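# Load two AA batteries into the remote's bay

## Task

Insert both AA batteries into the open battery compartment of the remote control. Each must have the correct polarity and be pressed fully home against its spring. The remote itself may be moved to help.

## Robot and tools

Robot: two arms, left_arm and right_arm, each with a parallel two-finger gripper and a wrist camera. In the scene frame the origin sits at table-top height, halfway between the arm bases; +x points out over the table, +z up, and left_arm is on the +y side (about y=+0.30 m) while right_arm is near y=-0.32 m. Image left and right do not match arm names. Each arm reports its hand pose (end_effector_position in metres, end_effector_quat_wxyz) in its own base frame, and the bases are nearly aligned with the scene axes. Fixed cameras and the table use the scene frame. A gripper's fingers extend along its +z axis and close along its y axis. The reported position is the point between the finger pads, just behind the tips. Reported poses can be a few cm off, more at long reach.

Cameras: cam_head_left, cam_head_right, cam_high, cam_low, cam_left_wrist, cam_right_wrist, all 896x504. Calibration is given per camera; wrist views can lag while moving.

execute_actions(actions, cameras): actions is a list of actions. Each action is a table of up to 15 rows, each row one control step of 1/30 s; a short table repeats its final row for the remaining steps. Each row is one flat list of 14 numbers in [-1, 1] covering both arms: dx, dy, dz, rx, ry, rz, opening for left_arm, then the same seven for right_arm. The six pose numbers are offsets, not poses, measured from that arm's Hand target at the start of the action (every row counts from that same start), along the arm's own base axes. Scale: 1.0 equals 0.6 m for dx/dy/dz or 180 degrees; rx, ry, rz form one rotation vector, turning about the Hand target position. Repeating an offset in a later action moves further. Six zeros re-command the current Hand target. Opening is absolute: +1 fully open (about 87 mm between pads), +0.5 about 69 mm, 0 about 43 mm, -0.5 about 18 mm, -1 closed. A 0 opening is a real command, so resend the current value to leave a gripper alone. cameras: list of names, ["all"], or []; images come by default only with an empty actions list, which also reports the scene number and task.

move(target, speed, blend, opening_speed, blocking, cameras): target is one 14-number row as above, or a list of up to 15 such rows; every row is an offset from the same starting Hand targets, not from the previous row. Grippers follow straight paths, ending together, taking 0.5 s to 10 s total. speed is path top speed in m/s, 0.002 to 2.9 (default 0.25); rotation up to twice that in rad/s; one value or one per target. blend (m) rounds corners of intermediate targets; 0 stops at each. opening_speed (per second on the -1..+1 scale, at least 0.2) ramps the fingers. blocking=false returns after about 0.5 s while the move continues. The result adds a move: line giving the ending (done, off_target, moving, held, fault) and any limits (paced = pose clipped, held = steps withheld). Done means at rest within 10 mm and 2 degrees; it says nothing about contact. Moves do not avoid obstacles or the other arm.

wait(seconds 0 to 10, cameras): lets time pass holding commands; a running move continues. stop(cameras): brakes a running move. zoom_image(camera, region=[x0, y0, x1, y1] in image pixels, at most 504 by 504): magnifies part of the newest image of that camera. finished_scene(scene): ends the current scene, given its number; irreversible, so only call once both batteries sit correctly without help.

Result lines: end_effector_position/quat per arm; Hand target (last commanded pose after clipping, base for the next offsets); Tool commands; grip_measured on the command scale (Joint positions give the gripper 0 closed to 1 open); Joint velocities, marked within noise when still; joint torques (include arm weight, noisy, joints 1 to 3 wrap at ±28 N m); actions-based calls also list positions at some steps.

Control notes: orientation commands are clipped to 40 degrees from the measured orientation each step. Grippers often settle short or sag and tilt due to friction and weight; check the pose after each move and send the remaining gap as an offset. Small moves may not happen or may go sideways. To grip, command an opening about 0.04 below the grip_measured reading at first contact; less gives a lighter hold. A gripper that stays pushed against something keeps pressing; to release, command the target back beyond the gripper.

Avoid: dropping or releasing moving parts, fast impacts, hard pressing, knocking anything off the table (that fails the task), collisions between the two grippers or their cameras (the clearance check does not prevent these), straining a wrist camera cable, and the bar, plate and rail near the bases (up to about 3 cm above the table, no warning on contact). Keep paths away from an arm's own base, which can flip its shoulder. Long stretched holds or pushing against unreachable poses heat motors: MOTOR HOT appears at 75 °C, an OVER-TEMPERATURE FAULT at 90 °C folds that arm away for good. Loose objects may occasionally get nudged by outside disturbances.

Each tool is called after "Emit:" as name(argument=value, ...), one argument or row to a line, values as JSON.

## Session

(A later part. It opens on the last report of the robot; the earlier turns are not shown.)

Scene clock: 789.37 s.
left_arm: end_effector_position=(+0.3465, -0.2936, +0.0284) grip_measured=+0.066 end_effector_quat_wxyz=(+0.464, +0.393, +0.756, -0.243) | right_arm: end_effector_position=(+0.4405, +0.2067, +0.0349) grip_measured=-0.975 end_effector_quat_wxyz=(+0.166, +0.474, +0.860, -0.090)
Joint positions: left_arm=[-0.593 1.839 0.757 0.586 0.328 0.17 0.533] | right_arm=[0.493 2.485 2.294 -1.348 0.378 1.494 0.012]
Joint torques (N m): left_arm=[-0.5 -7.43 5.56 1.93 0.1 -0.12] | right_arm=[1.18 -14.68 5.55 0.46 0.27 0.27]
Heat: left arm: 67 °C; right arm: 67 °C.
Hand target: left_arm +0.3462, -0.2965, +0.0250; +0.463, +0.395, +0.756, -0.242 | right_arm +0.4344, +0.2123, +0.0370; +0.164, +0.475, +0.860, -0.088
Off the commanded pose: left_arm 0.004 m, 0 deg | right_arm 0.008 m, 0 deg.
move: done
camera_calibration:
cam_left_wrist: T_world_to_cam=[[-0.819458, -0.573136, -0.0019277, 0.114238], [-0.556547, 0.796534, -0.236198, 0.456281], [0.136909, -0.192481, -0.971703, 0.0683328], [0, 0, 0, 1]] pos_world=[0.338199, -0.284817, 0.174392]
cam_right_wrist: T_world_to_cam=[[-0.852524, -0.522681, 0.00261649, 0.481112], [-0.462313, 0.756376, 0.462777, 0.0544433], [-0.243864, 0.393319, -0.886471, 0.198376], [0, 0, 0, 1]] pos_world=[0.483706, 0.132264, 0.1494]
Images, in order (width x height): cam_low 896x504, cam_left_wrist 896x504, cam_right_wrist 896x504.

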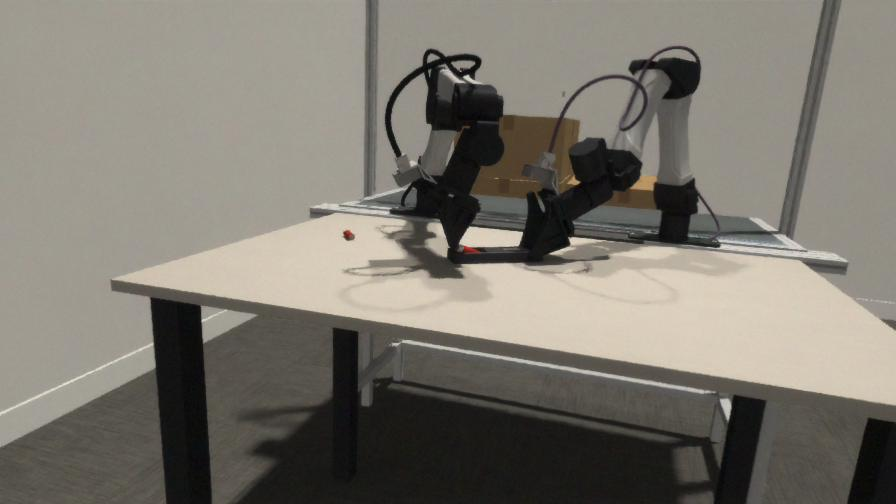

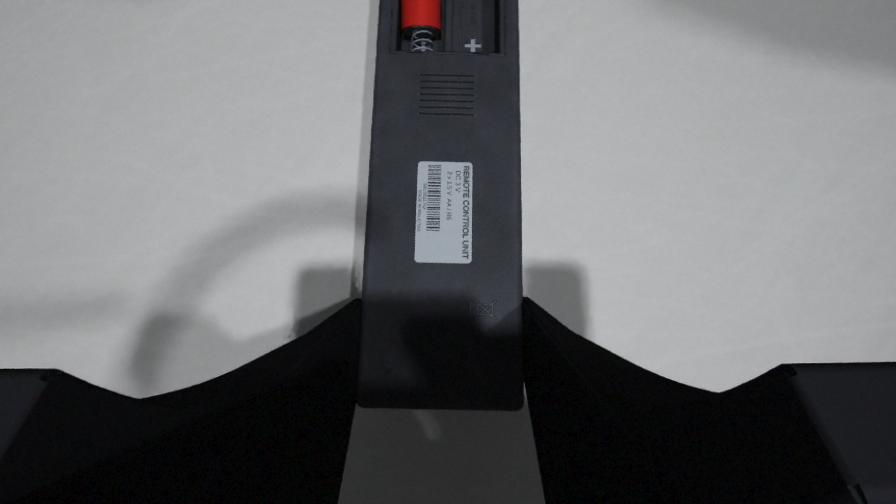

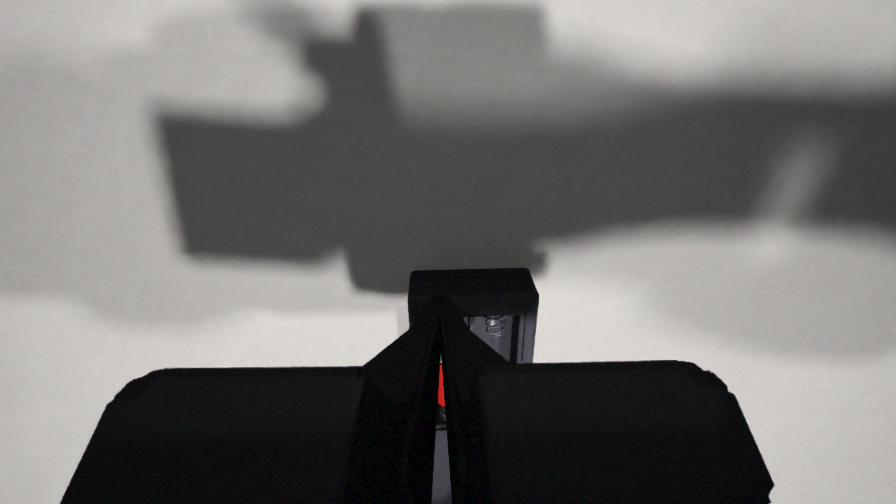

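Emit:
move(
  target=[0,0,0,0,0,0,0.0, -0.0072,0.0112,0,0,0,0,-1.0],
  speed=0.03,
  cameras=["cam_left_wrist","cam_low","cam_right_wrist"],
)

Emit:
zoom_image(
  camera="cam_left_wrist",
  region=[380, 0, 530, 70],
)

Emit:
zoom_image(
  camera="cam_low",
  region=[430, 215, 530, 275],
)

Scene clock: 793.27 s.
left_arm: end_effector_position=(+0.3465, -0.2936, +0.0284) grip_measured=+0.066 end_effector_quat_wxyz=(+0.464, +0.393, +0.756, -0.243) | right_arm: end_effector_position=(+0.4403, +0.2087, +0.0354) grip_measured=-0.975 end_effector_quat_wxyz=(+0.175, +0.476, +0.857, -0.092)
Joint positions: left_arm=[-0.593 1.839 0.757 0.586 0.328 0.17 0.533] | right_arm=[0.503 2.485 2.294 -1.349 0.396 1.512 0.012]
Joint torques (N m): left_arm=[-0.4 -7.32 5.57 1.92 0.09 -0.06] | right_arm=[1.77 -14.64 5.61 0.38 0.08 0.28]
Heat: left arm: 67 °C; right arm: 68 °C.
Hand target: left_arm +0.3462, -0.2965, +0.0250; +0.463, +0.395, +0.756, -0.242 | right_arm +0.4301, +0.2190, +0.0370; +0.164, +0.475, +0.860, -0.088
Off the commanded pose: left_arm 0.004 m, 0 deg | right_arm 0.015 m, 1 deg.
move: off_target (right_arm)
camera_calibration:
cam_left_wrist: T_world_to_cam=[[-0.819458, -0.573136, -0.0019277, 0.114238], [-0.556547, 0.796534, -0.236198, 0.456281], [0.136909, -0.192481, -0.971703, 0.0683328], [0, 0, 0, 1]] pos_world=[0.338199, -0.284817, 0.174392]
cam_right_wrist: T_world_to_cam=[[-0.856116, -0.516777, -0.00254737, 0.482536], [-0.46325, 0.765237, 0.447003, 0.0516975], [-0.229052, 0.383867, -0.894529, 0.193717], [0, 0, 0, 1]] pos_world=[0.481427, 0.135441, 0.151406]
Images, in order (width x height): cam_low 896x504, cam_left_wrist 896x504, cam_right_wrist 896x504.

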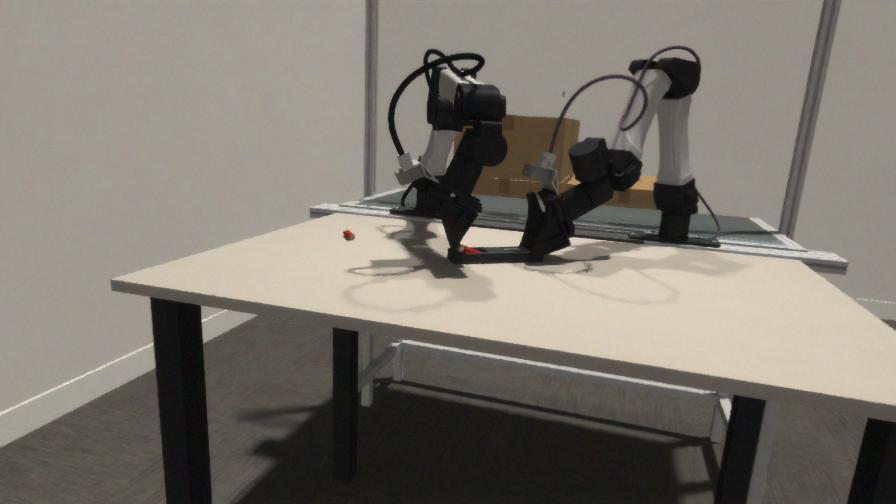

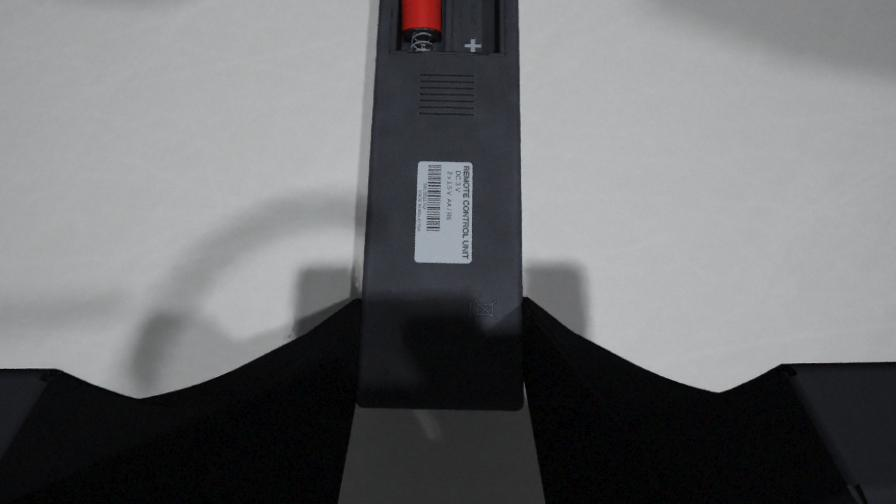

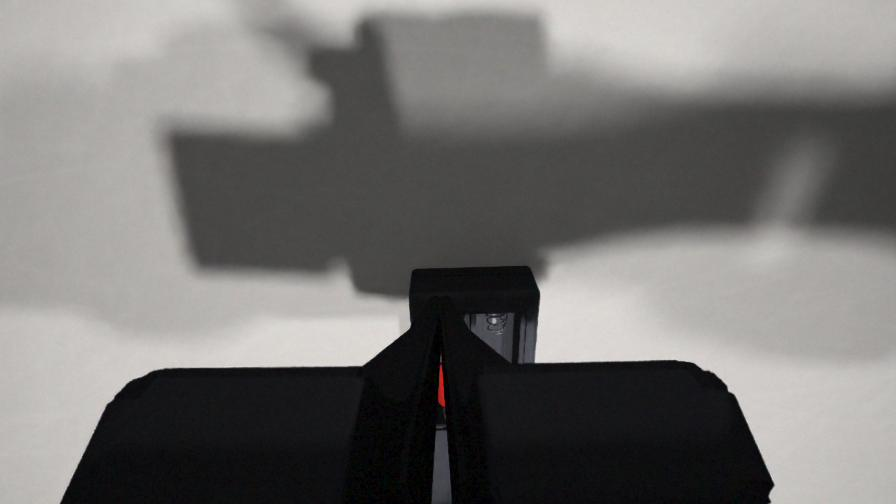

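Scaled by 3.360.

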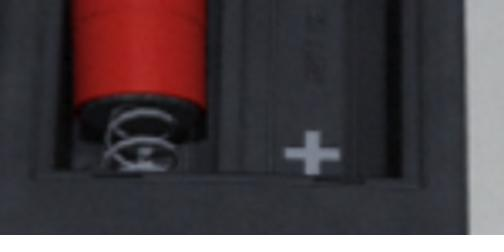

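Scaled by 5.040.

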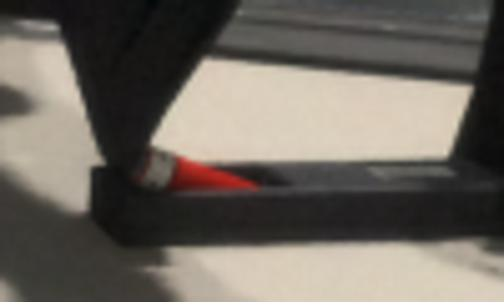

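Emit:
move(
  target=[0,0,0,0,0,0,0.0, -0.0072,0.0112,0,0,0,0,-1.0],
  speed=0.03,
  cameras=["cam_left_wrist","cam_low","cam_right_wrist"],
)

Emit:
zoom_image(
  camera="cam_left_wrist",
  region=[380, 0, 530, 70],
)

Emit:
zoom_image(
  camera="cam_low",
  region=[430, 215, 530, 275],
)

Scene clock: 797.07 s.
left_arm: end_effector_position=(+0.3465, -0.2936, +0.0284) grip_measured=+0.066 end_effector_quat_wxyz=(+0.464, +0.393, +0.756, -0.243) | right_arm: end_effector_position=(+0.4397, +0.2102, +0.0359) grip_measured=-0.975 end_effector_quat_wxyz=(+0.183, +0.479, +0.853, -0.096)
Joint positions: left_arm=[-0.593 1.839 0.757 0.586 0.328 0.17 0.533] | right_arm=[0.513 2.485 2.294 -1.353 0.415 1.53 0.012]
Joint torques (N m): left_arm=[-0.44 -7.2 5.44 1.89 0.13 -0.07] | right_arm=[2.36 -14.54 5.81 0.34 -0.11 0.28]
Heat: left arm: 67 °C; right arm: 68 °C.
Hand target: left_arm +0.3462, -0.2965, +0.0250; +0.463, +0.395, +0.756, -0.242 | right_arm +0.4258, +0.2257, +0.0370; +0.164, +0.475, +0.860, -0.088
Off the commanded pose: left_arm 0.004 m, 0 deg | right_arm 0.021 m, 3 deg.
move: off_target (right_arm)
camera_calibration:
cam_left_wrist: T_world_to_cam=[[-0.819458, -0.573136, -0.0019277, 0.114238], [-0.556547, 0.796534, -0.236198, 0.456281], [0.136909, -0.192481, -0.971703, 0.0683328], [0, 0, 0, 1]] pos_world=[0.338199, -0.284817, 0.174392]
cam_right_wrist: T_world_to_cam=[[-0.859704, -0.510761, -0.00566633, 0.483216], [-0.463104, 0.774712, 0.43053, 0.0486318], [-0.215508, 0.372752, -0.902559, 0.190251], [0, 0, 0, 1]] pos_world=[0.478945, 0.138216, 0.153514]
Images, in order (width x height): cam_low 896x504, cam_left_wrist 896x504, cam_right_wrist 896x504.

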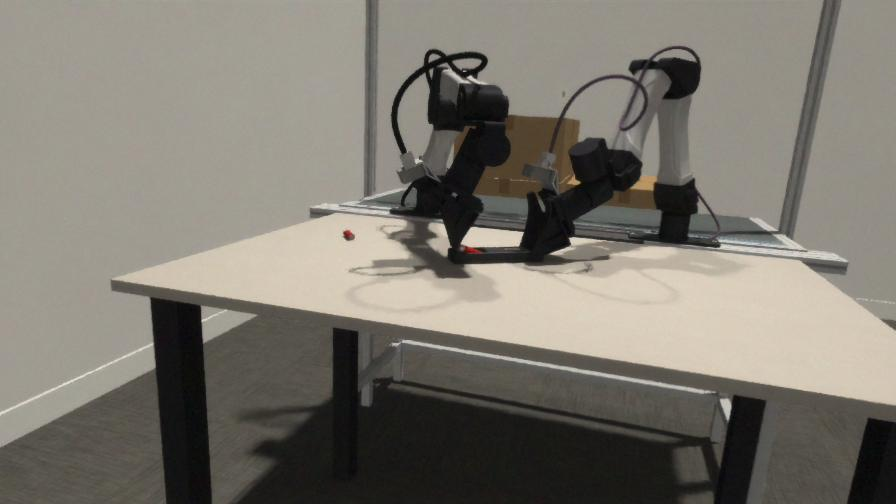

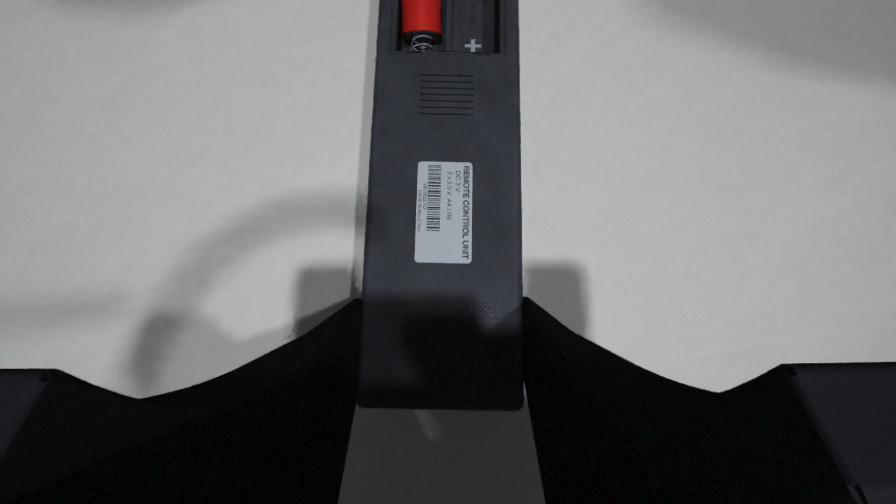

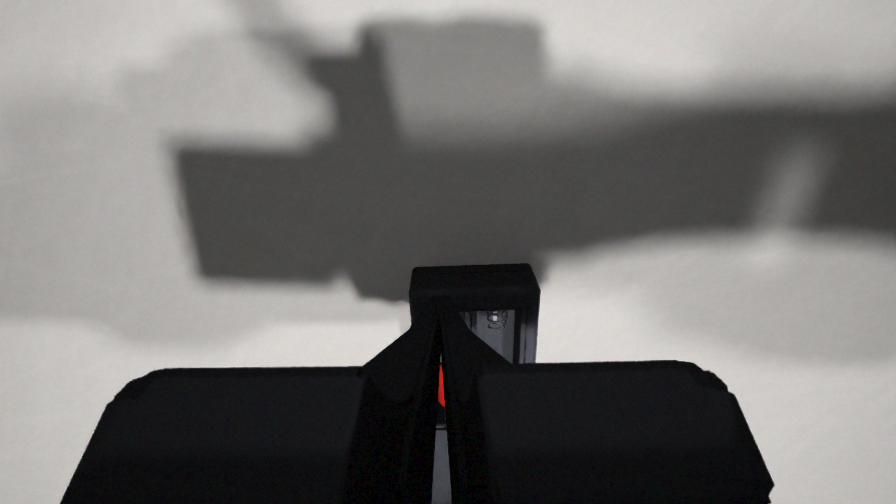

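Scaled by 3.360.

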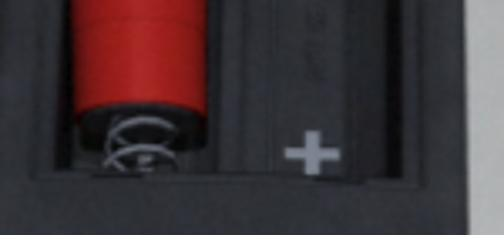

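Scaled by 5.040.

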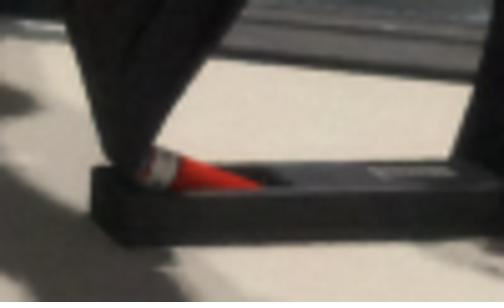

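Emit:
move(
  target=[0,0,0,0,0,0,0.0, -0.0108,0.0168,0.0008,0,0,0,-1.0],
  speed=0.03,
  cameras=["cam_left_wrist","cam_low","cam_right_wrist"],
)

Emit:
zoom_image(
  camera="cam_left_wrist",
  region=[380, 0, 530, 70],
)

Emit:
zoom_image(
  camera="cam_low",
  region=[430, 215, 530, 275],
)

Scene clock: 801.07 s.
left_arm: end_effector_position=(+0.3465, -0.2936, +0.0283) grip_measured=+0.066 end_effector_quat_wxyz=(+0.464, +0.393, +0.756, -0.243) | right_arm: end_effector_position=(+0.4379, +0.2118, +0.0369) grip_measured=-0.975 end_effector_quat_wxyz=(+0.194, +0.481, +0.848, -0.103)
Joint positions: left_arm=[-0.593 1.839 0.757 0.585 0.328 0.17 0.533] | right_arm=[0.528 2.485 2.294 -1.362 0.444 1.556 0.012]
Joint torques (N m): left_arm=[-0.28 -7.39 5.57 1.88 0.12 -0.07] | right_arm=[3.25 -14.35 6.39 0.29 -0.4 0.26]
Heat: left arm: 67 °C; right arm: 68 °C.
Hand target: left_arm +0.3462, -0.2964, +0.0250; +0.463, +0.395, +0.756, -0.242 | right_arm +0.4193, +0.2358, +0.0374; +0.164, +0.475, +0.860, -0.088
Off the commanded pose: left_arm 0.004 m, 0 deg | right_arm 0.030 m, 4 deg.
move: off_target (right_arm)
camera_calibration:
cam_left_wrist: T_world_to_cam=[[-0.819462, -0.57313, -0.00179427, 0.114217], [-0.556615, 0.796587, -0.235858, 0.45626], [0.136607, -0.192278, -0.971786, 0.068507], [0, 0, 0, 1]] pos_world=[0.338199, -0.284817, 0.174391]
cam_right_wrist: T_world_to_cam=[[-0.864512, -0.502565, -0.00692347, 0.482855], [-0.46193, 0.789032, 0.405029, 0.043479], [-0.198091, 0.353351, -0.914278, 0.18703], [0, 0, 0, 1]] pos_world=[0.474567, 0.142273, 0.15673]
Images, in order (width x height): cam_low 896x504, cam_left_wrist 896x504, cam_right_wrist 896x504.

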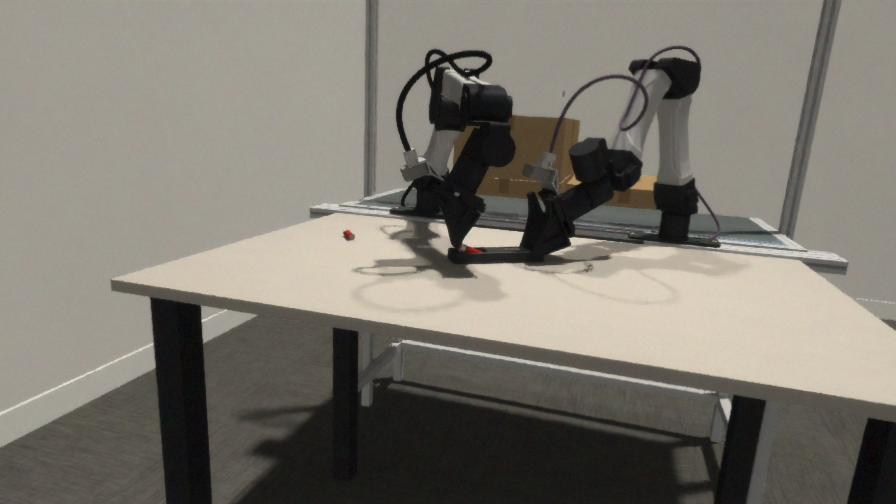

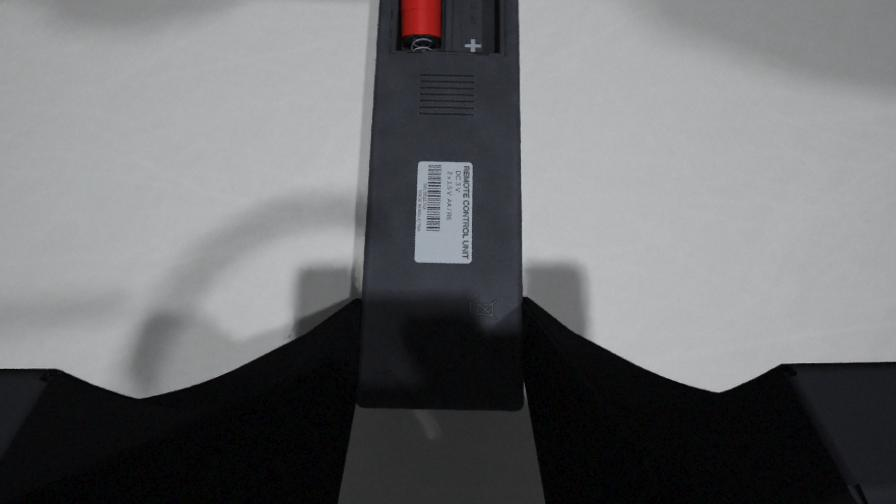

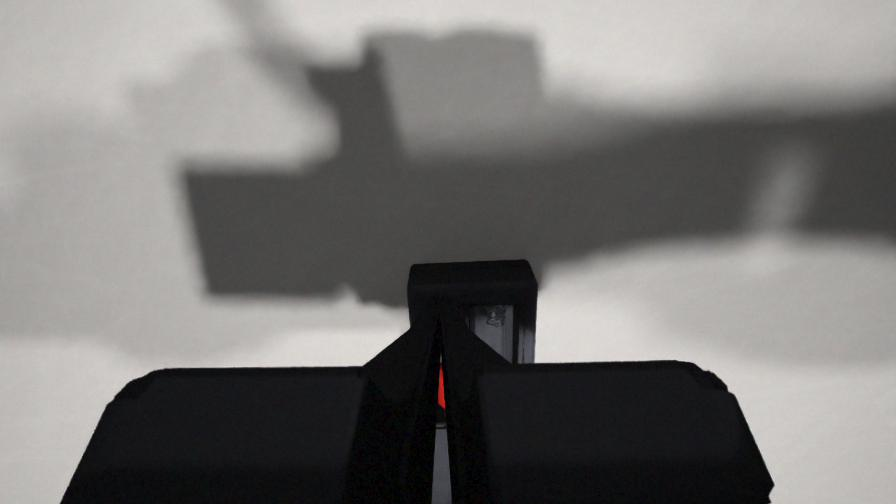

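Scaled by 3.360.

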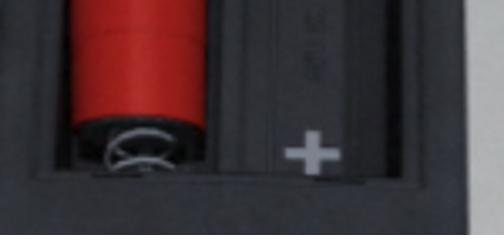

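Scaled by 5.040.

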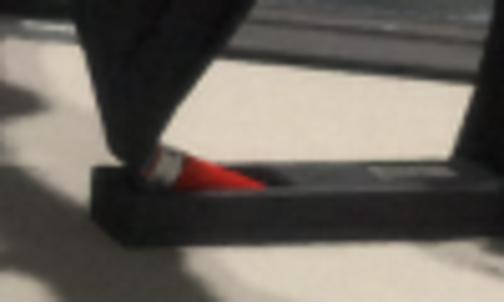

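Emit:
move(
  target=[0,0,0,0,0,0,0.0, -0.0090,0.0140,-0.012,0,0,0,-1.0],
  speed=0.03,
  cameras=["cam_left_wrist","cam_low","cam_right_wrist"],
)

Emit:
zoom_image(
  camera="cam_left_wrist",
  region=[380, 0, 530, 70],
)

Emit:
zoom_image(
  camera="cam_low",
  region=[430, 215, 530, 275],
)

Scene clock: 805.43 s.
left_arm: end_effector_position=(+0.3464, -0.2936, +0.0282) grip_measured=+0.066 end_effector_quat_wxyz=(+0.464, +0.393, +0.756, -0.243) | right_arm: end_effector_position=(+0.4367, +0.2125, +0.0361) grip_measured=-0.975 end_effector_quat_wxyz=(+0.205, +0.484, +0.844, -0.110)
Joint positions: left_arm=[-0.593 1.839 0.757 0.585 0.328 0.17 0.533] | right_arm=[0.54 2.485 2.287 -1.364 0.47 1.579 0.012]
Joint torques (N m): left_arm=[-0.53 -7.54 5.57 1.89 0.2 -0.13] | right_arm=[4.05 -13.97 5.23 0.38 -0.66 0.26]
Heat: left arm: 67 °C; right arm: 68 °C.
Hand target: left_arm +0.3462, -0.2964, +0.0250; +0.463, +0.395, +0.756, -0.242 | right_arm +0.4139, +0.2441, +0.0303; +0.164, +0.475, +0.860, -0.088
Off the commanded pose: left_arm 0.004 m, 0 deg | right_arm 0.039 m, 6 deg.
move: off_target (right_arm)
camera_calibration:
cam_left_wrist: T_world_to_cam=[[-0.819435, -0.57317, -0.00164769, 0.114089], [-0.55673, 0.796607, -0.235518, 0.456166], [0.136304, -0.192074, -0.971869, 0.0685975], [0, 0, 0, 1]] pos_world=[0.338099, -0.284817, 0.174291]
cam_right_wrist: T_world_to_cam=[[-0.868903, -0.494909, -0.00854866, 0.482555], [-0.460324, 0.801593, 0.38151, 0.0402145], [-0.18196, 0.33543, -0.924325, 0.182904], [0, 0, 0, 1]] pos_world=[0.471086, 0.145234, 0.157845]
Images, in order (width x height): cam_low 896x504, cam_left_wrist 896x504, cam_right_wrist 896x504.

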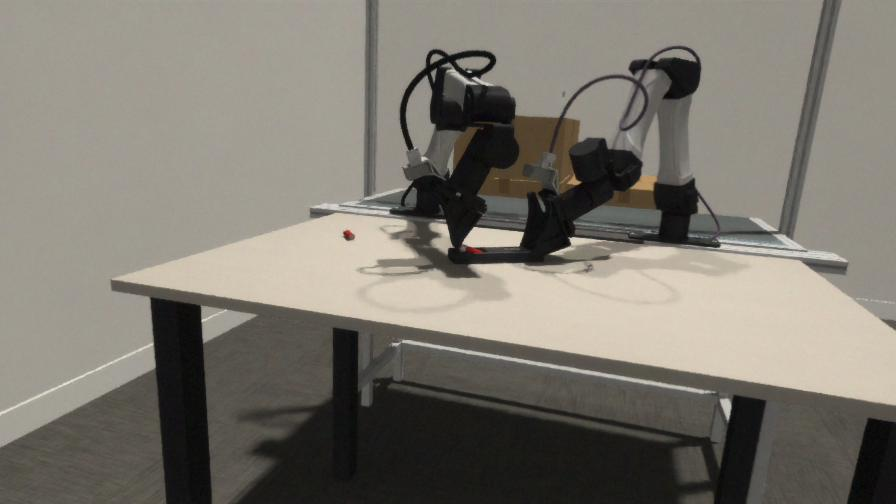

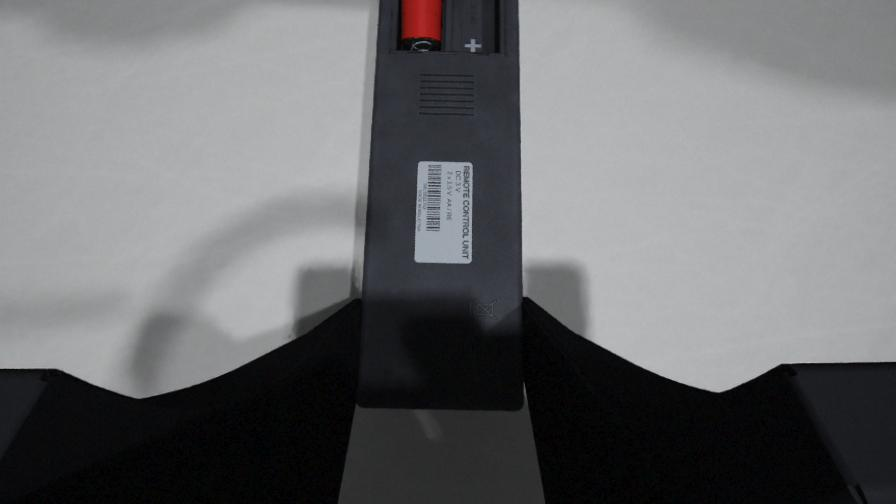

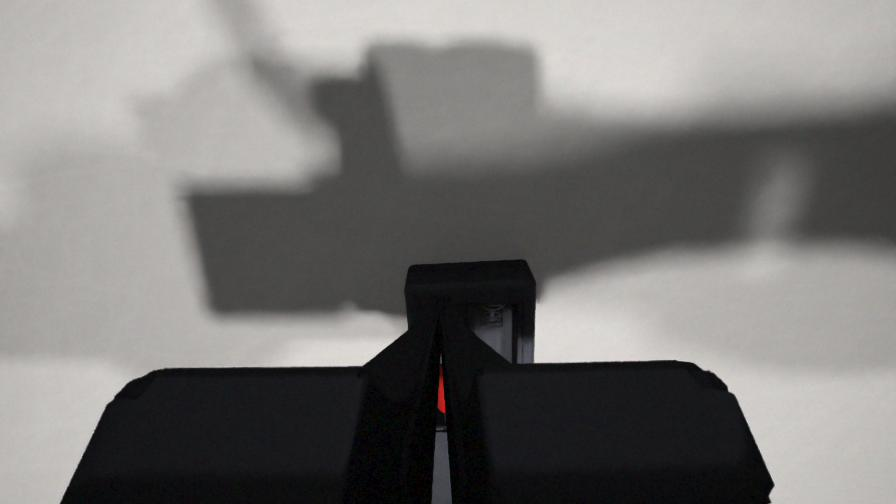

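Scaled by 3.360.

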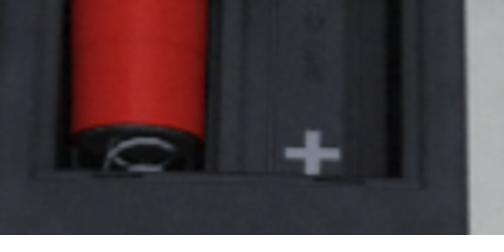

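Scaled by 5.040.

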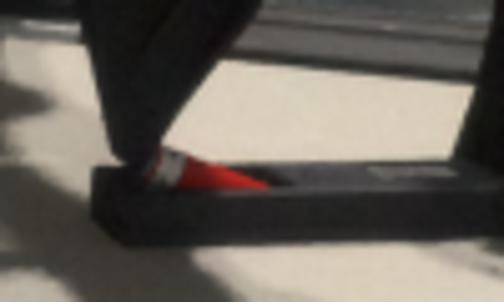

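Emit:
move(
  target=[0,0,0,0,0,0,0.0, -0.0090,0.0140,-0.012,0,0,0,-1.0],
  speed=0.03,
  cameras=["cam_left_wrist","cam_low","cam_right_wrist"],
)

Emit:
zoom_image(
  camera="cam_left_wrist",
  region=[380, 0, 530, 70],
)

Emit:
zoom_image(
  camera="cam_low",
  region=[430, 215, 530, 275],
)

Scene clock: 809.63 s.
left_arm: end_effector_position=(+0.3466, -0.2933, +0.0281) grip_measured=+0.065 end_effector_quat_wxyz=(+0.464, +0.393, +0.756, -0.242) | right_arm: end_effector_position=(+0.4330, +0.2116, +0.0321) grip_measured=-0.975 end_effector_quat_wxyz=(+0.213, +0.484, +0.840, -0.121)
Joint positions: left_arm=[-0.593 1.839 0.757 0.584 0.326 0.17 0.533] | right_arm=[0.552 2.485 2.266 -1.364 0.496 1.599 0.012]
Joint torques (N m): left_arm=[-0.27 -7.32 5.53 1.84 0.11 -0.12] | right_arm=[4.9 -13.64 5.24 0.47 -0.93 0.3]
Heat: left arm: 67 °C; right arm: 68 °C.
Hand target: left_arm +0.3462, -0.2965, +0.0250; +0.463, +0.395, +0.756, -0.242 | right_arm +0.4084, +0.2525, +0.0230; +0.164, +0.474, +0.860, -0.088
Off the commanded pose: left_arm 0.004 m, 0 deg | right_arm 0.049 m, 7 deg.
move: off_target (right_arm)
camera_calibration:
cam_left_wrist: T_world_to_cam=[[-0.818395, -0.574653, -0.0019764, 0.113596], [-0.558205, 0.795778, -0.23483, 0.456316], [0.136519, -0.191081, -0.972034, 0.0687309], [0, 0, 0, 1]] pos_world=[0.338301, -0.284715, 0.17419]
cam_right_wrist: T_world_to_cam=[[-0.871722, -0.489996, 0.0020361, 0.478731], [-0.457124, 0.814724, 0.356738, 0.0374458], [-0.176459, 0.310045, -0.934202, 0.182193], [0, 0, 0, 1]] pos_world=[0.466588, 0.14758, 0.155872]
Images, in order (width x height): cam_low 896x504, cam_left_wrist 896x504, cam_right_wrist 896x504.

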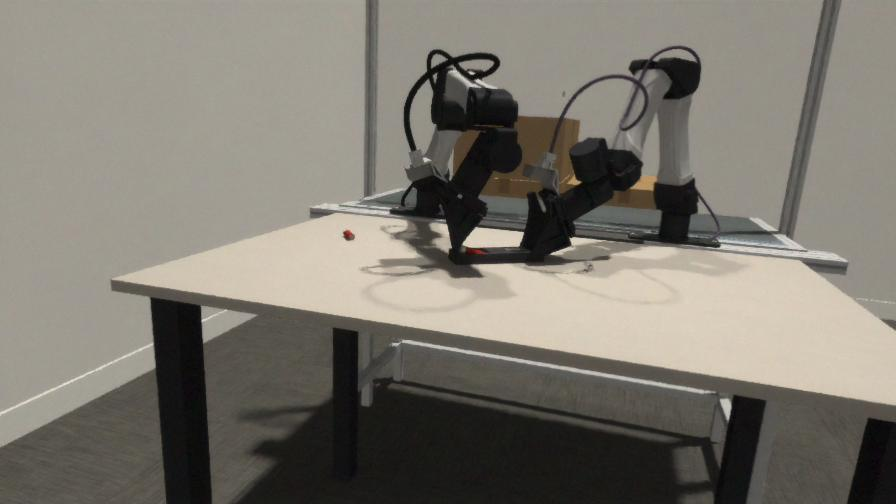

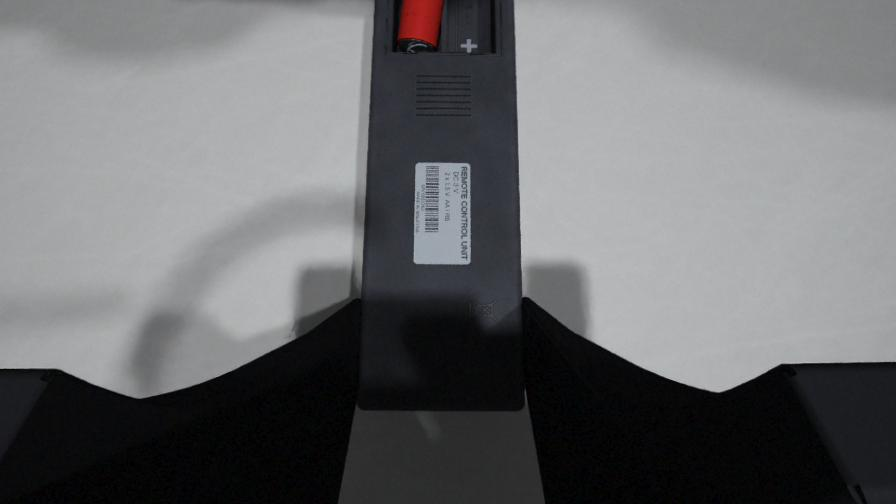

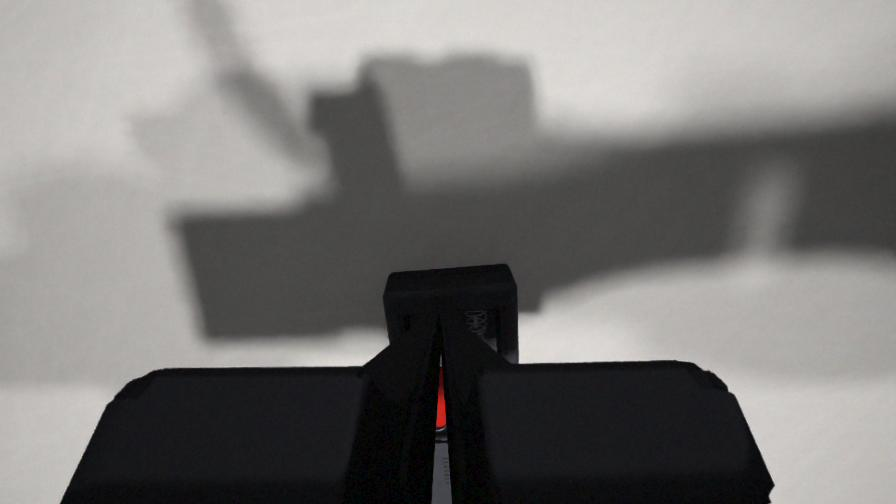

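Scaled by 3.360.

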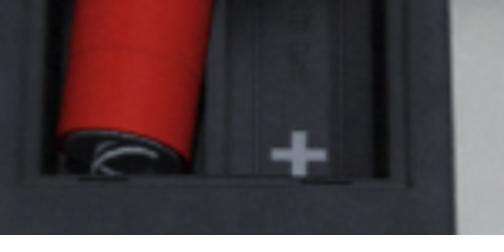

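Scaled by 5.040.

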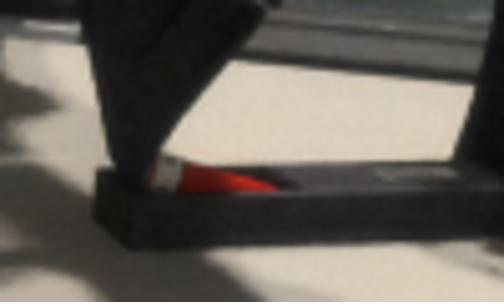

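Emit:
execute_actions(
  actions=[],
  cameras=["cam_head_left","cam_head_right"],
)

Emit:
zoom_image(
  camera="cam_head_right",
  region=[430, 200, 520, 270],
)

Emit:
zoom_image(
  camera="cam_head_left",
  region=[430, 200, 520, 270],
)

Scene clock: 812.73 s.
left_arm: end_effector_position=(+0.3466, -0.2933, +0.0281) grip_measured=+0.065 end_effector_quat_wxyz=(+0.464, +0.393, +0.756, -0.242) | right_arm: end_effector_position=(+0.4330, +0.2116, +0.0321) grip_measured=-0.975 end_effector_quat_wxyz=(+0.213, +0.484, +0.840, -0.121)
Joint positions: left_arm=[-0.593 1.839 0.757 0.584 0.326 0.17 0.533] | right_arm=[0.552 2.485 2.266 -1.364 0.496 1.6 0.012]
Joint velocities: within noise
Joint torques (N m): left_arm=[-0.44 -7.24 5.44 1.94 0.1 -0.06] | right_arm=[4.89 -13.63 5.26 0.48 -0.93 0.29]
Heat: left arm: 68 °C; right arm: 68 °C.
Hand target: left_arm +0.3462, -0.2965, +0.0250; +0.463, +0.395, +0.756, -0.242 | right_arm +0.4084, +0.2525, +0.0230; +0.164, +0.475, +0.860, -0.088
Tool commands: left_gripper/opening=+0.0 right_gripper/opening=-1.0
Off the commanded pose: left_arm 0.004 m, 0 deg | right_arm 0.049 m, 7 deg.
Images, in order (width x height): cam_head_left 896x504, cam_head_right 896x504.

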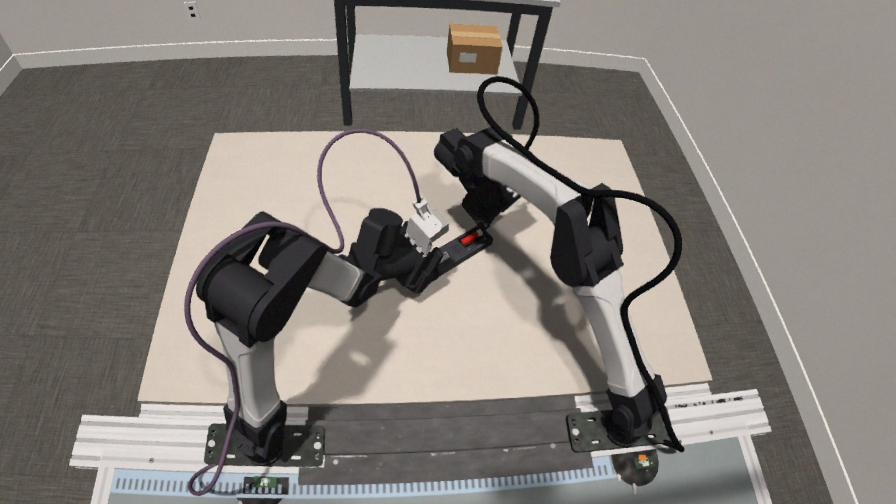

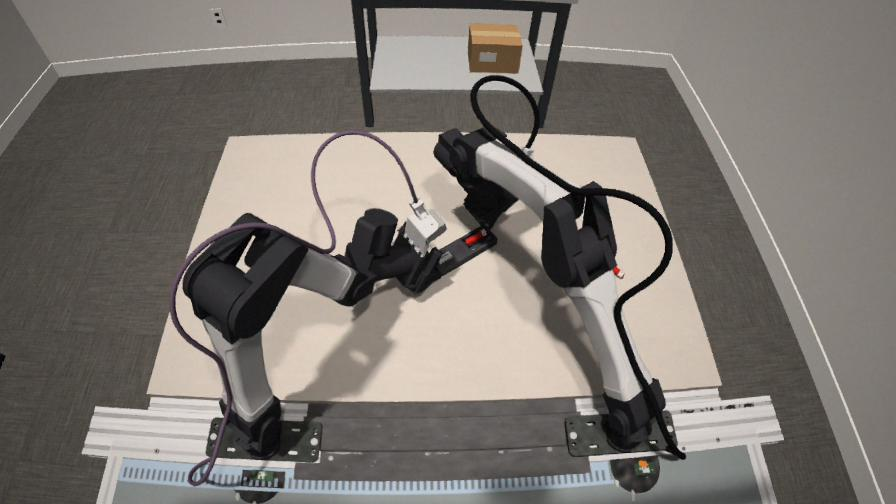

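Scaled by 5.600.

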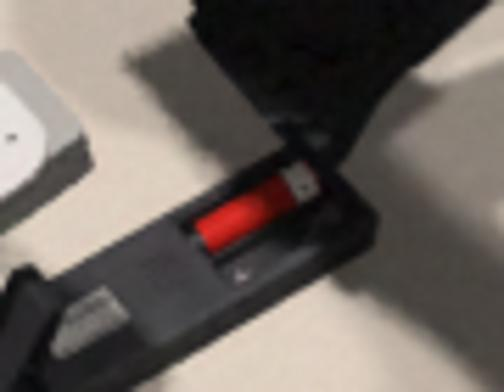

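Scaled by 5.600.

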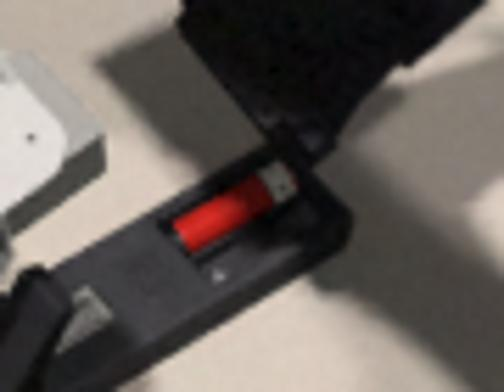

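Emit:
move(
  target=[0,0,0,0,0,0,0.0, 0,0,-0.003,-0.0843,-0.0539,0,-1.0],
  speed=0.1,
  cameras=["cam_left_wrist","cam_low","cam_right_wrist","cam_head_right"],
)

Emit:
zoom_image(
  camera="cam_left_wrist",
  region=[380, 0, 530, 70],
)

Emit:
zoom_image(
  camera="cam_low",
  region=[430, 215, 530, 275],
)

Emit:
zoom_image(
  camera="cam_head_right",
  region=[430, 200, 520, 270],
)

Scene clock: 825.87 s.
left_arm: end_effector_position=(+0.3468, -0.2932, +0.0281) grip_measured=+0.065 end_effector_quat_wxyz=(+0.464, +0.392, +0.757, -0.242) | right_arm: end_effector_position=(+0.4286, +0.2072, +0.0427) grip_measured=-0.975 end_effector_quat_wxyz=(+0.283, +0.466, +0.822, -0.164)
Joint positions: left_arm=[-0.593 1.839 0.757 0.584 0.325 0.169 0.533] | right_arm=[0.61 2.485 2.266 -1.415 0.664 1.662 0.012]
Joint torques (N m): left_arm=[-0.46 -7.25 5.48 1.85 0.14 -0.08] | right_arm=[0.31 -13.35 6.82 0.36 0.21 0.11]
Heat: left arm: 68 °C; right arm: 68 °C.
Hand target: left_arm +0.3462, -0.2964, +0.0250; +0.463, +0.395, +0.756, -0.242 | right_arm +0.4265, +0.2127, +0.0409; +0.274, +0.467, +0.826, -0.157 (not the last commanded pose)
Off the commanded pose: left_arm 0.005 m, 0 deg | right_arm 0.054 m, 2 deg.
move: held (right_arm; a check stopped the path); limits=held
pose unreachable (right arm): on one or more control steps of this call, first in action 0 (counted from 0), this arm could not follow its commanded pose, so it was not sent that pose on those steps. It may still have moved: this result reports where it is.
cause: moving toward the commanded pose would bring a part of the arm too close to another arm (this arm's wrist (the part past joint 5) and the left arm's wrist camera, along the way the arms are being sent, or toward where that arm still pushes).
camera_calibration:
cam_left_wrist: T_world_to_cam=[[-0.817727, -0.575603, -0.00219025, 0.113359], [-0.559111, 0.795191, -0.234662, 0.456434], [0.136814, -0.190665, -0.972074, 0.0686508], [0, 0, 0, 1]] pos_world=[0.338502, -0.284613, 0.17409]
cam_right_wrist: T_world_to_cam=[[-0.866523, -0.499062, 0.00862607, 0.472098], [-0.488277, 0.851129, 0.192782, 0.0480917], [-0.103552, 0.162838, -0.981204, 0.193919], [0, 0, 0, 1]] pos_world=[0.452647, 0.163097, 0.176931]
Images, in order (width x height): cam_head_right 896x504, cam_low 896x504, cam_left_wrist 896x504, cam_right_wrist 896x504.

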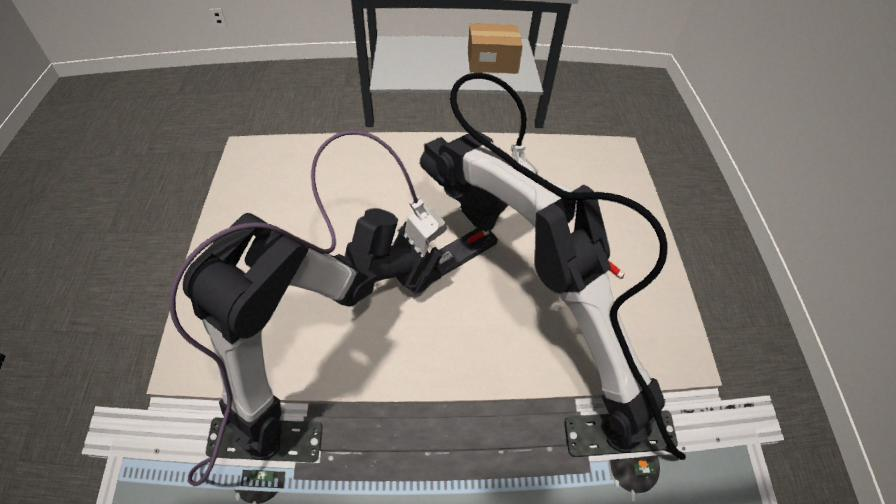

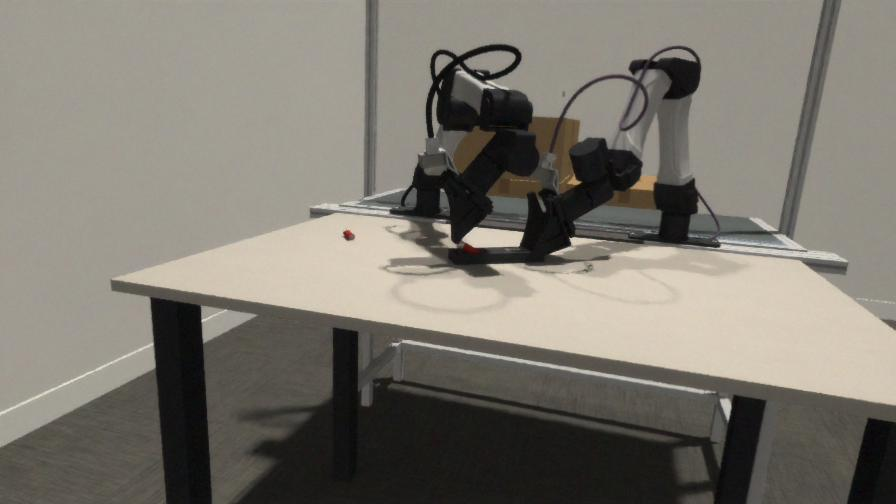

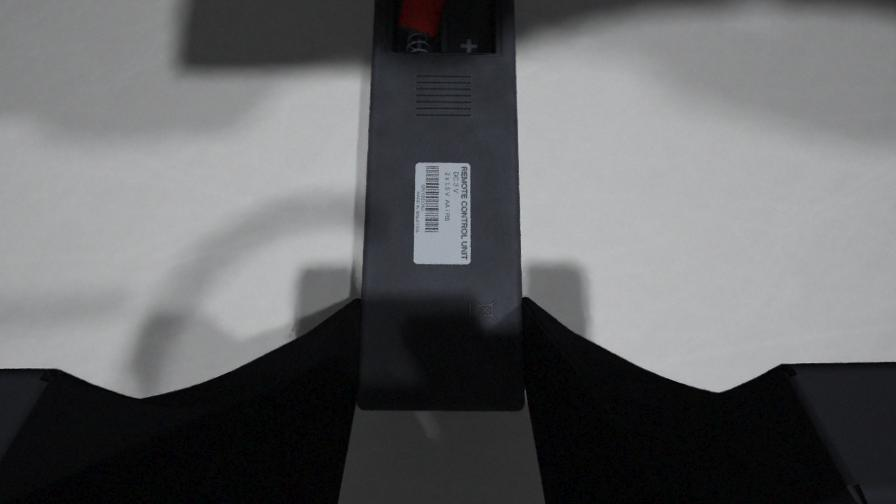

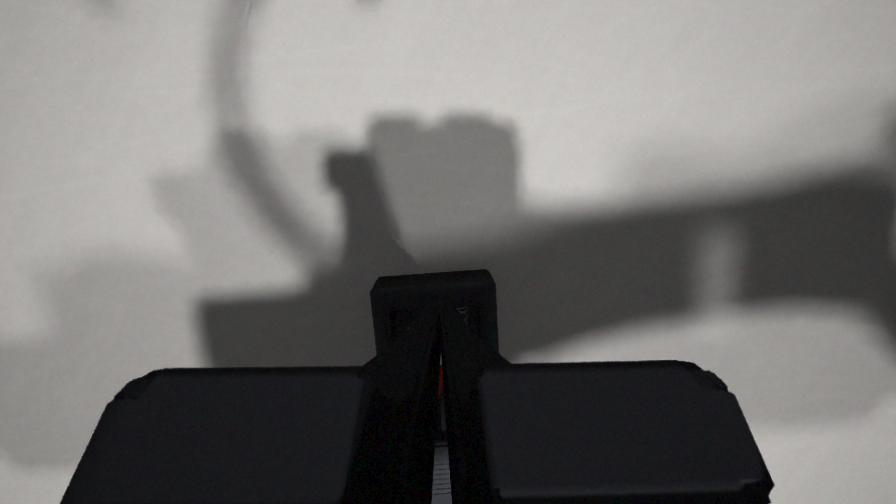

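Scaled by 3.360.

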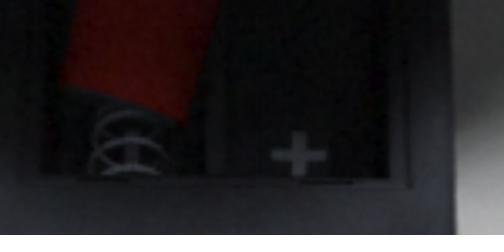

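Scaled by 5.040.

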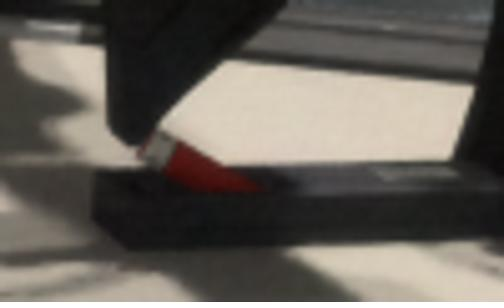

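Scaled by 5.600.

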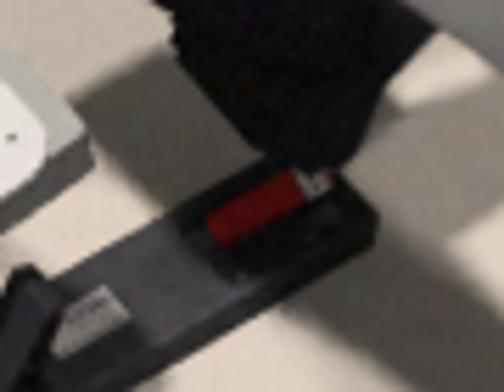

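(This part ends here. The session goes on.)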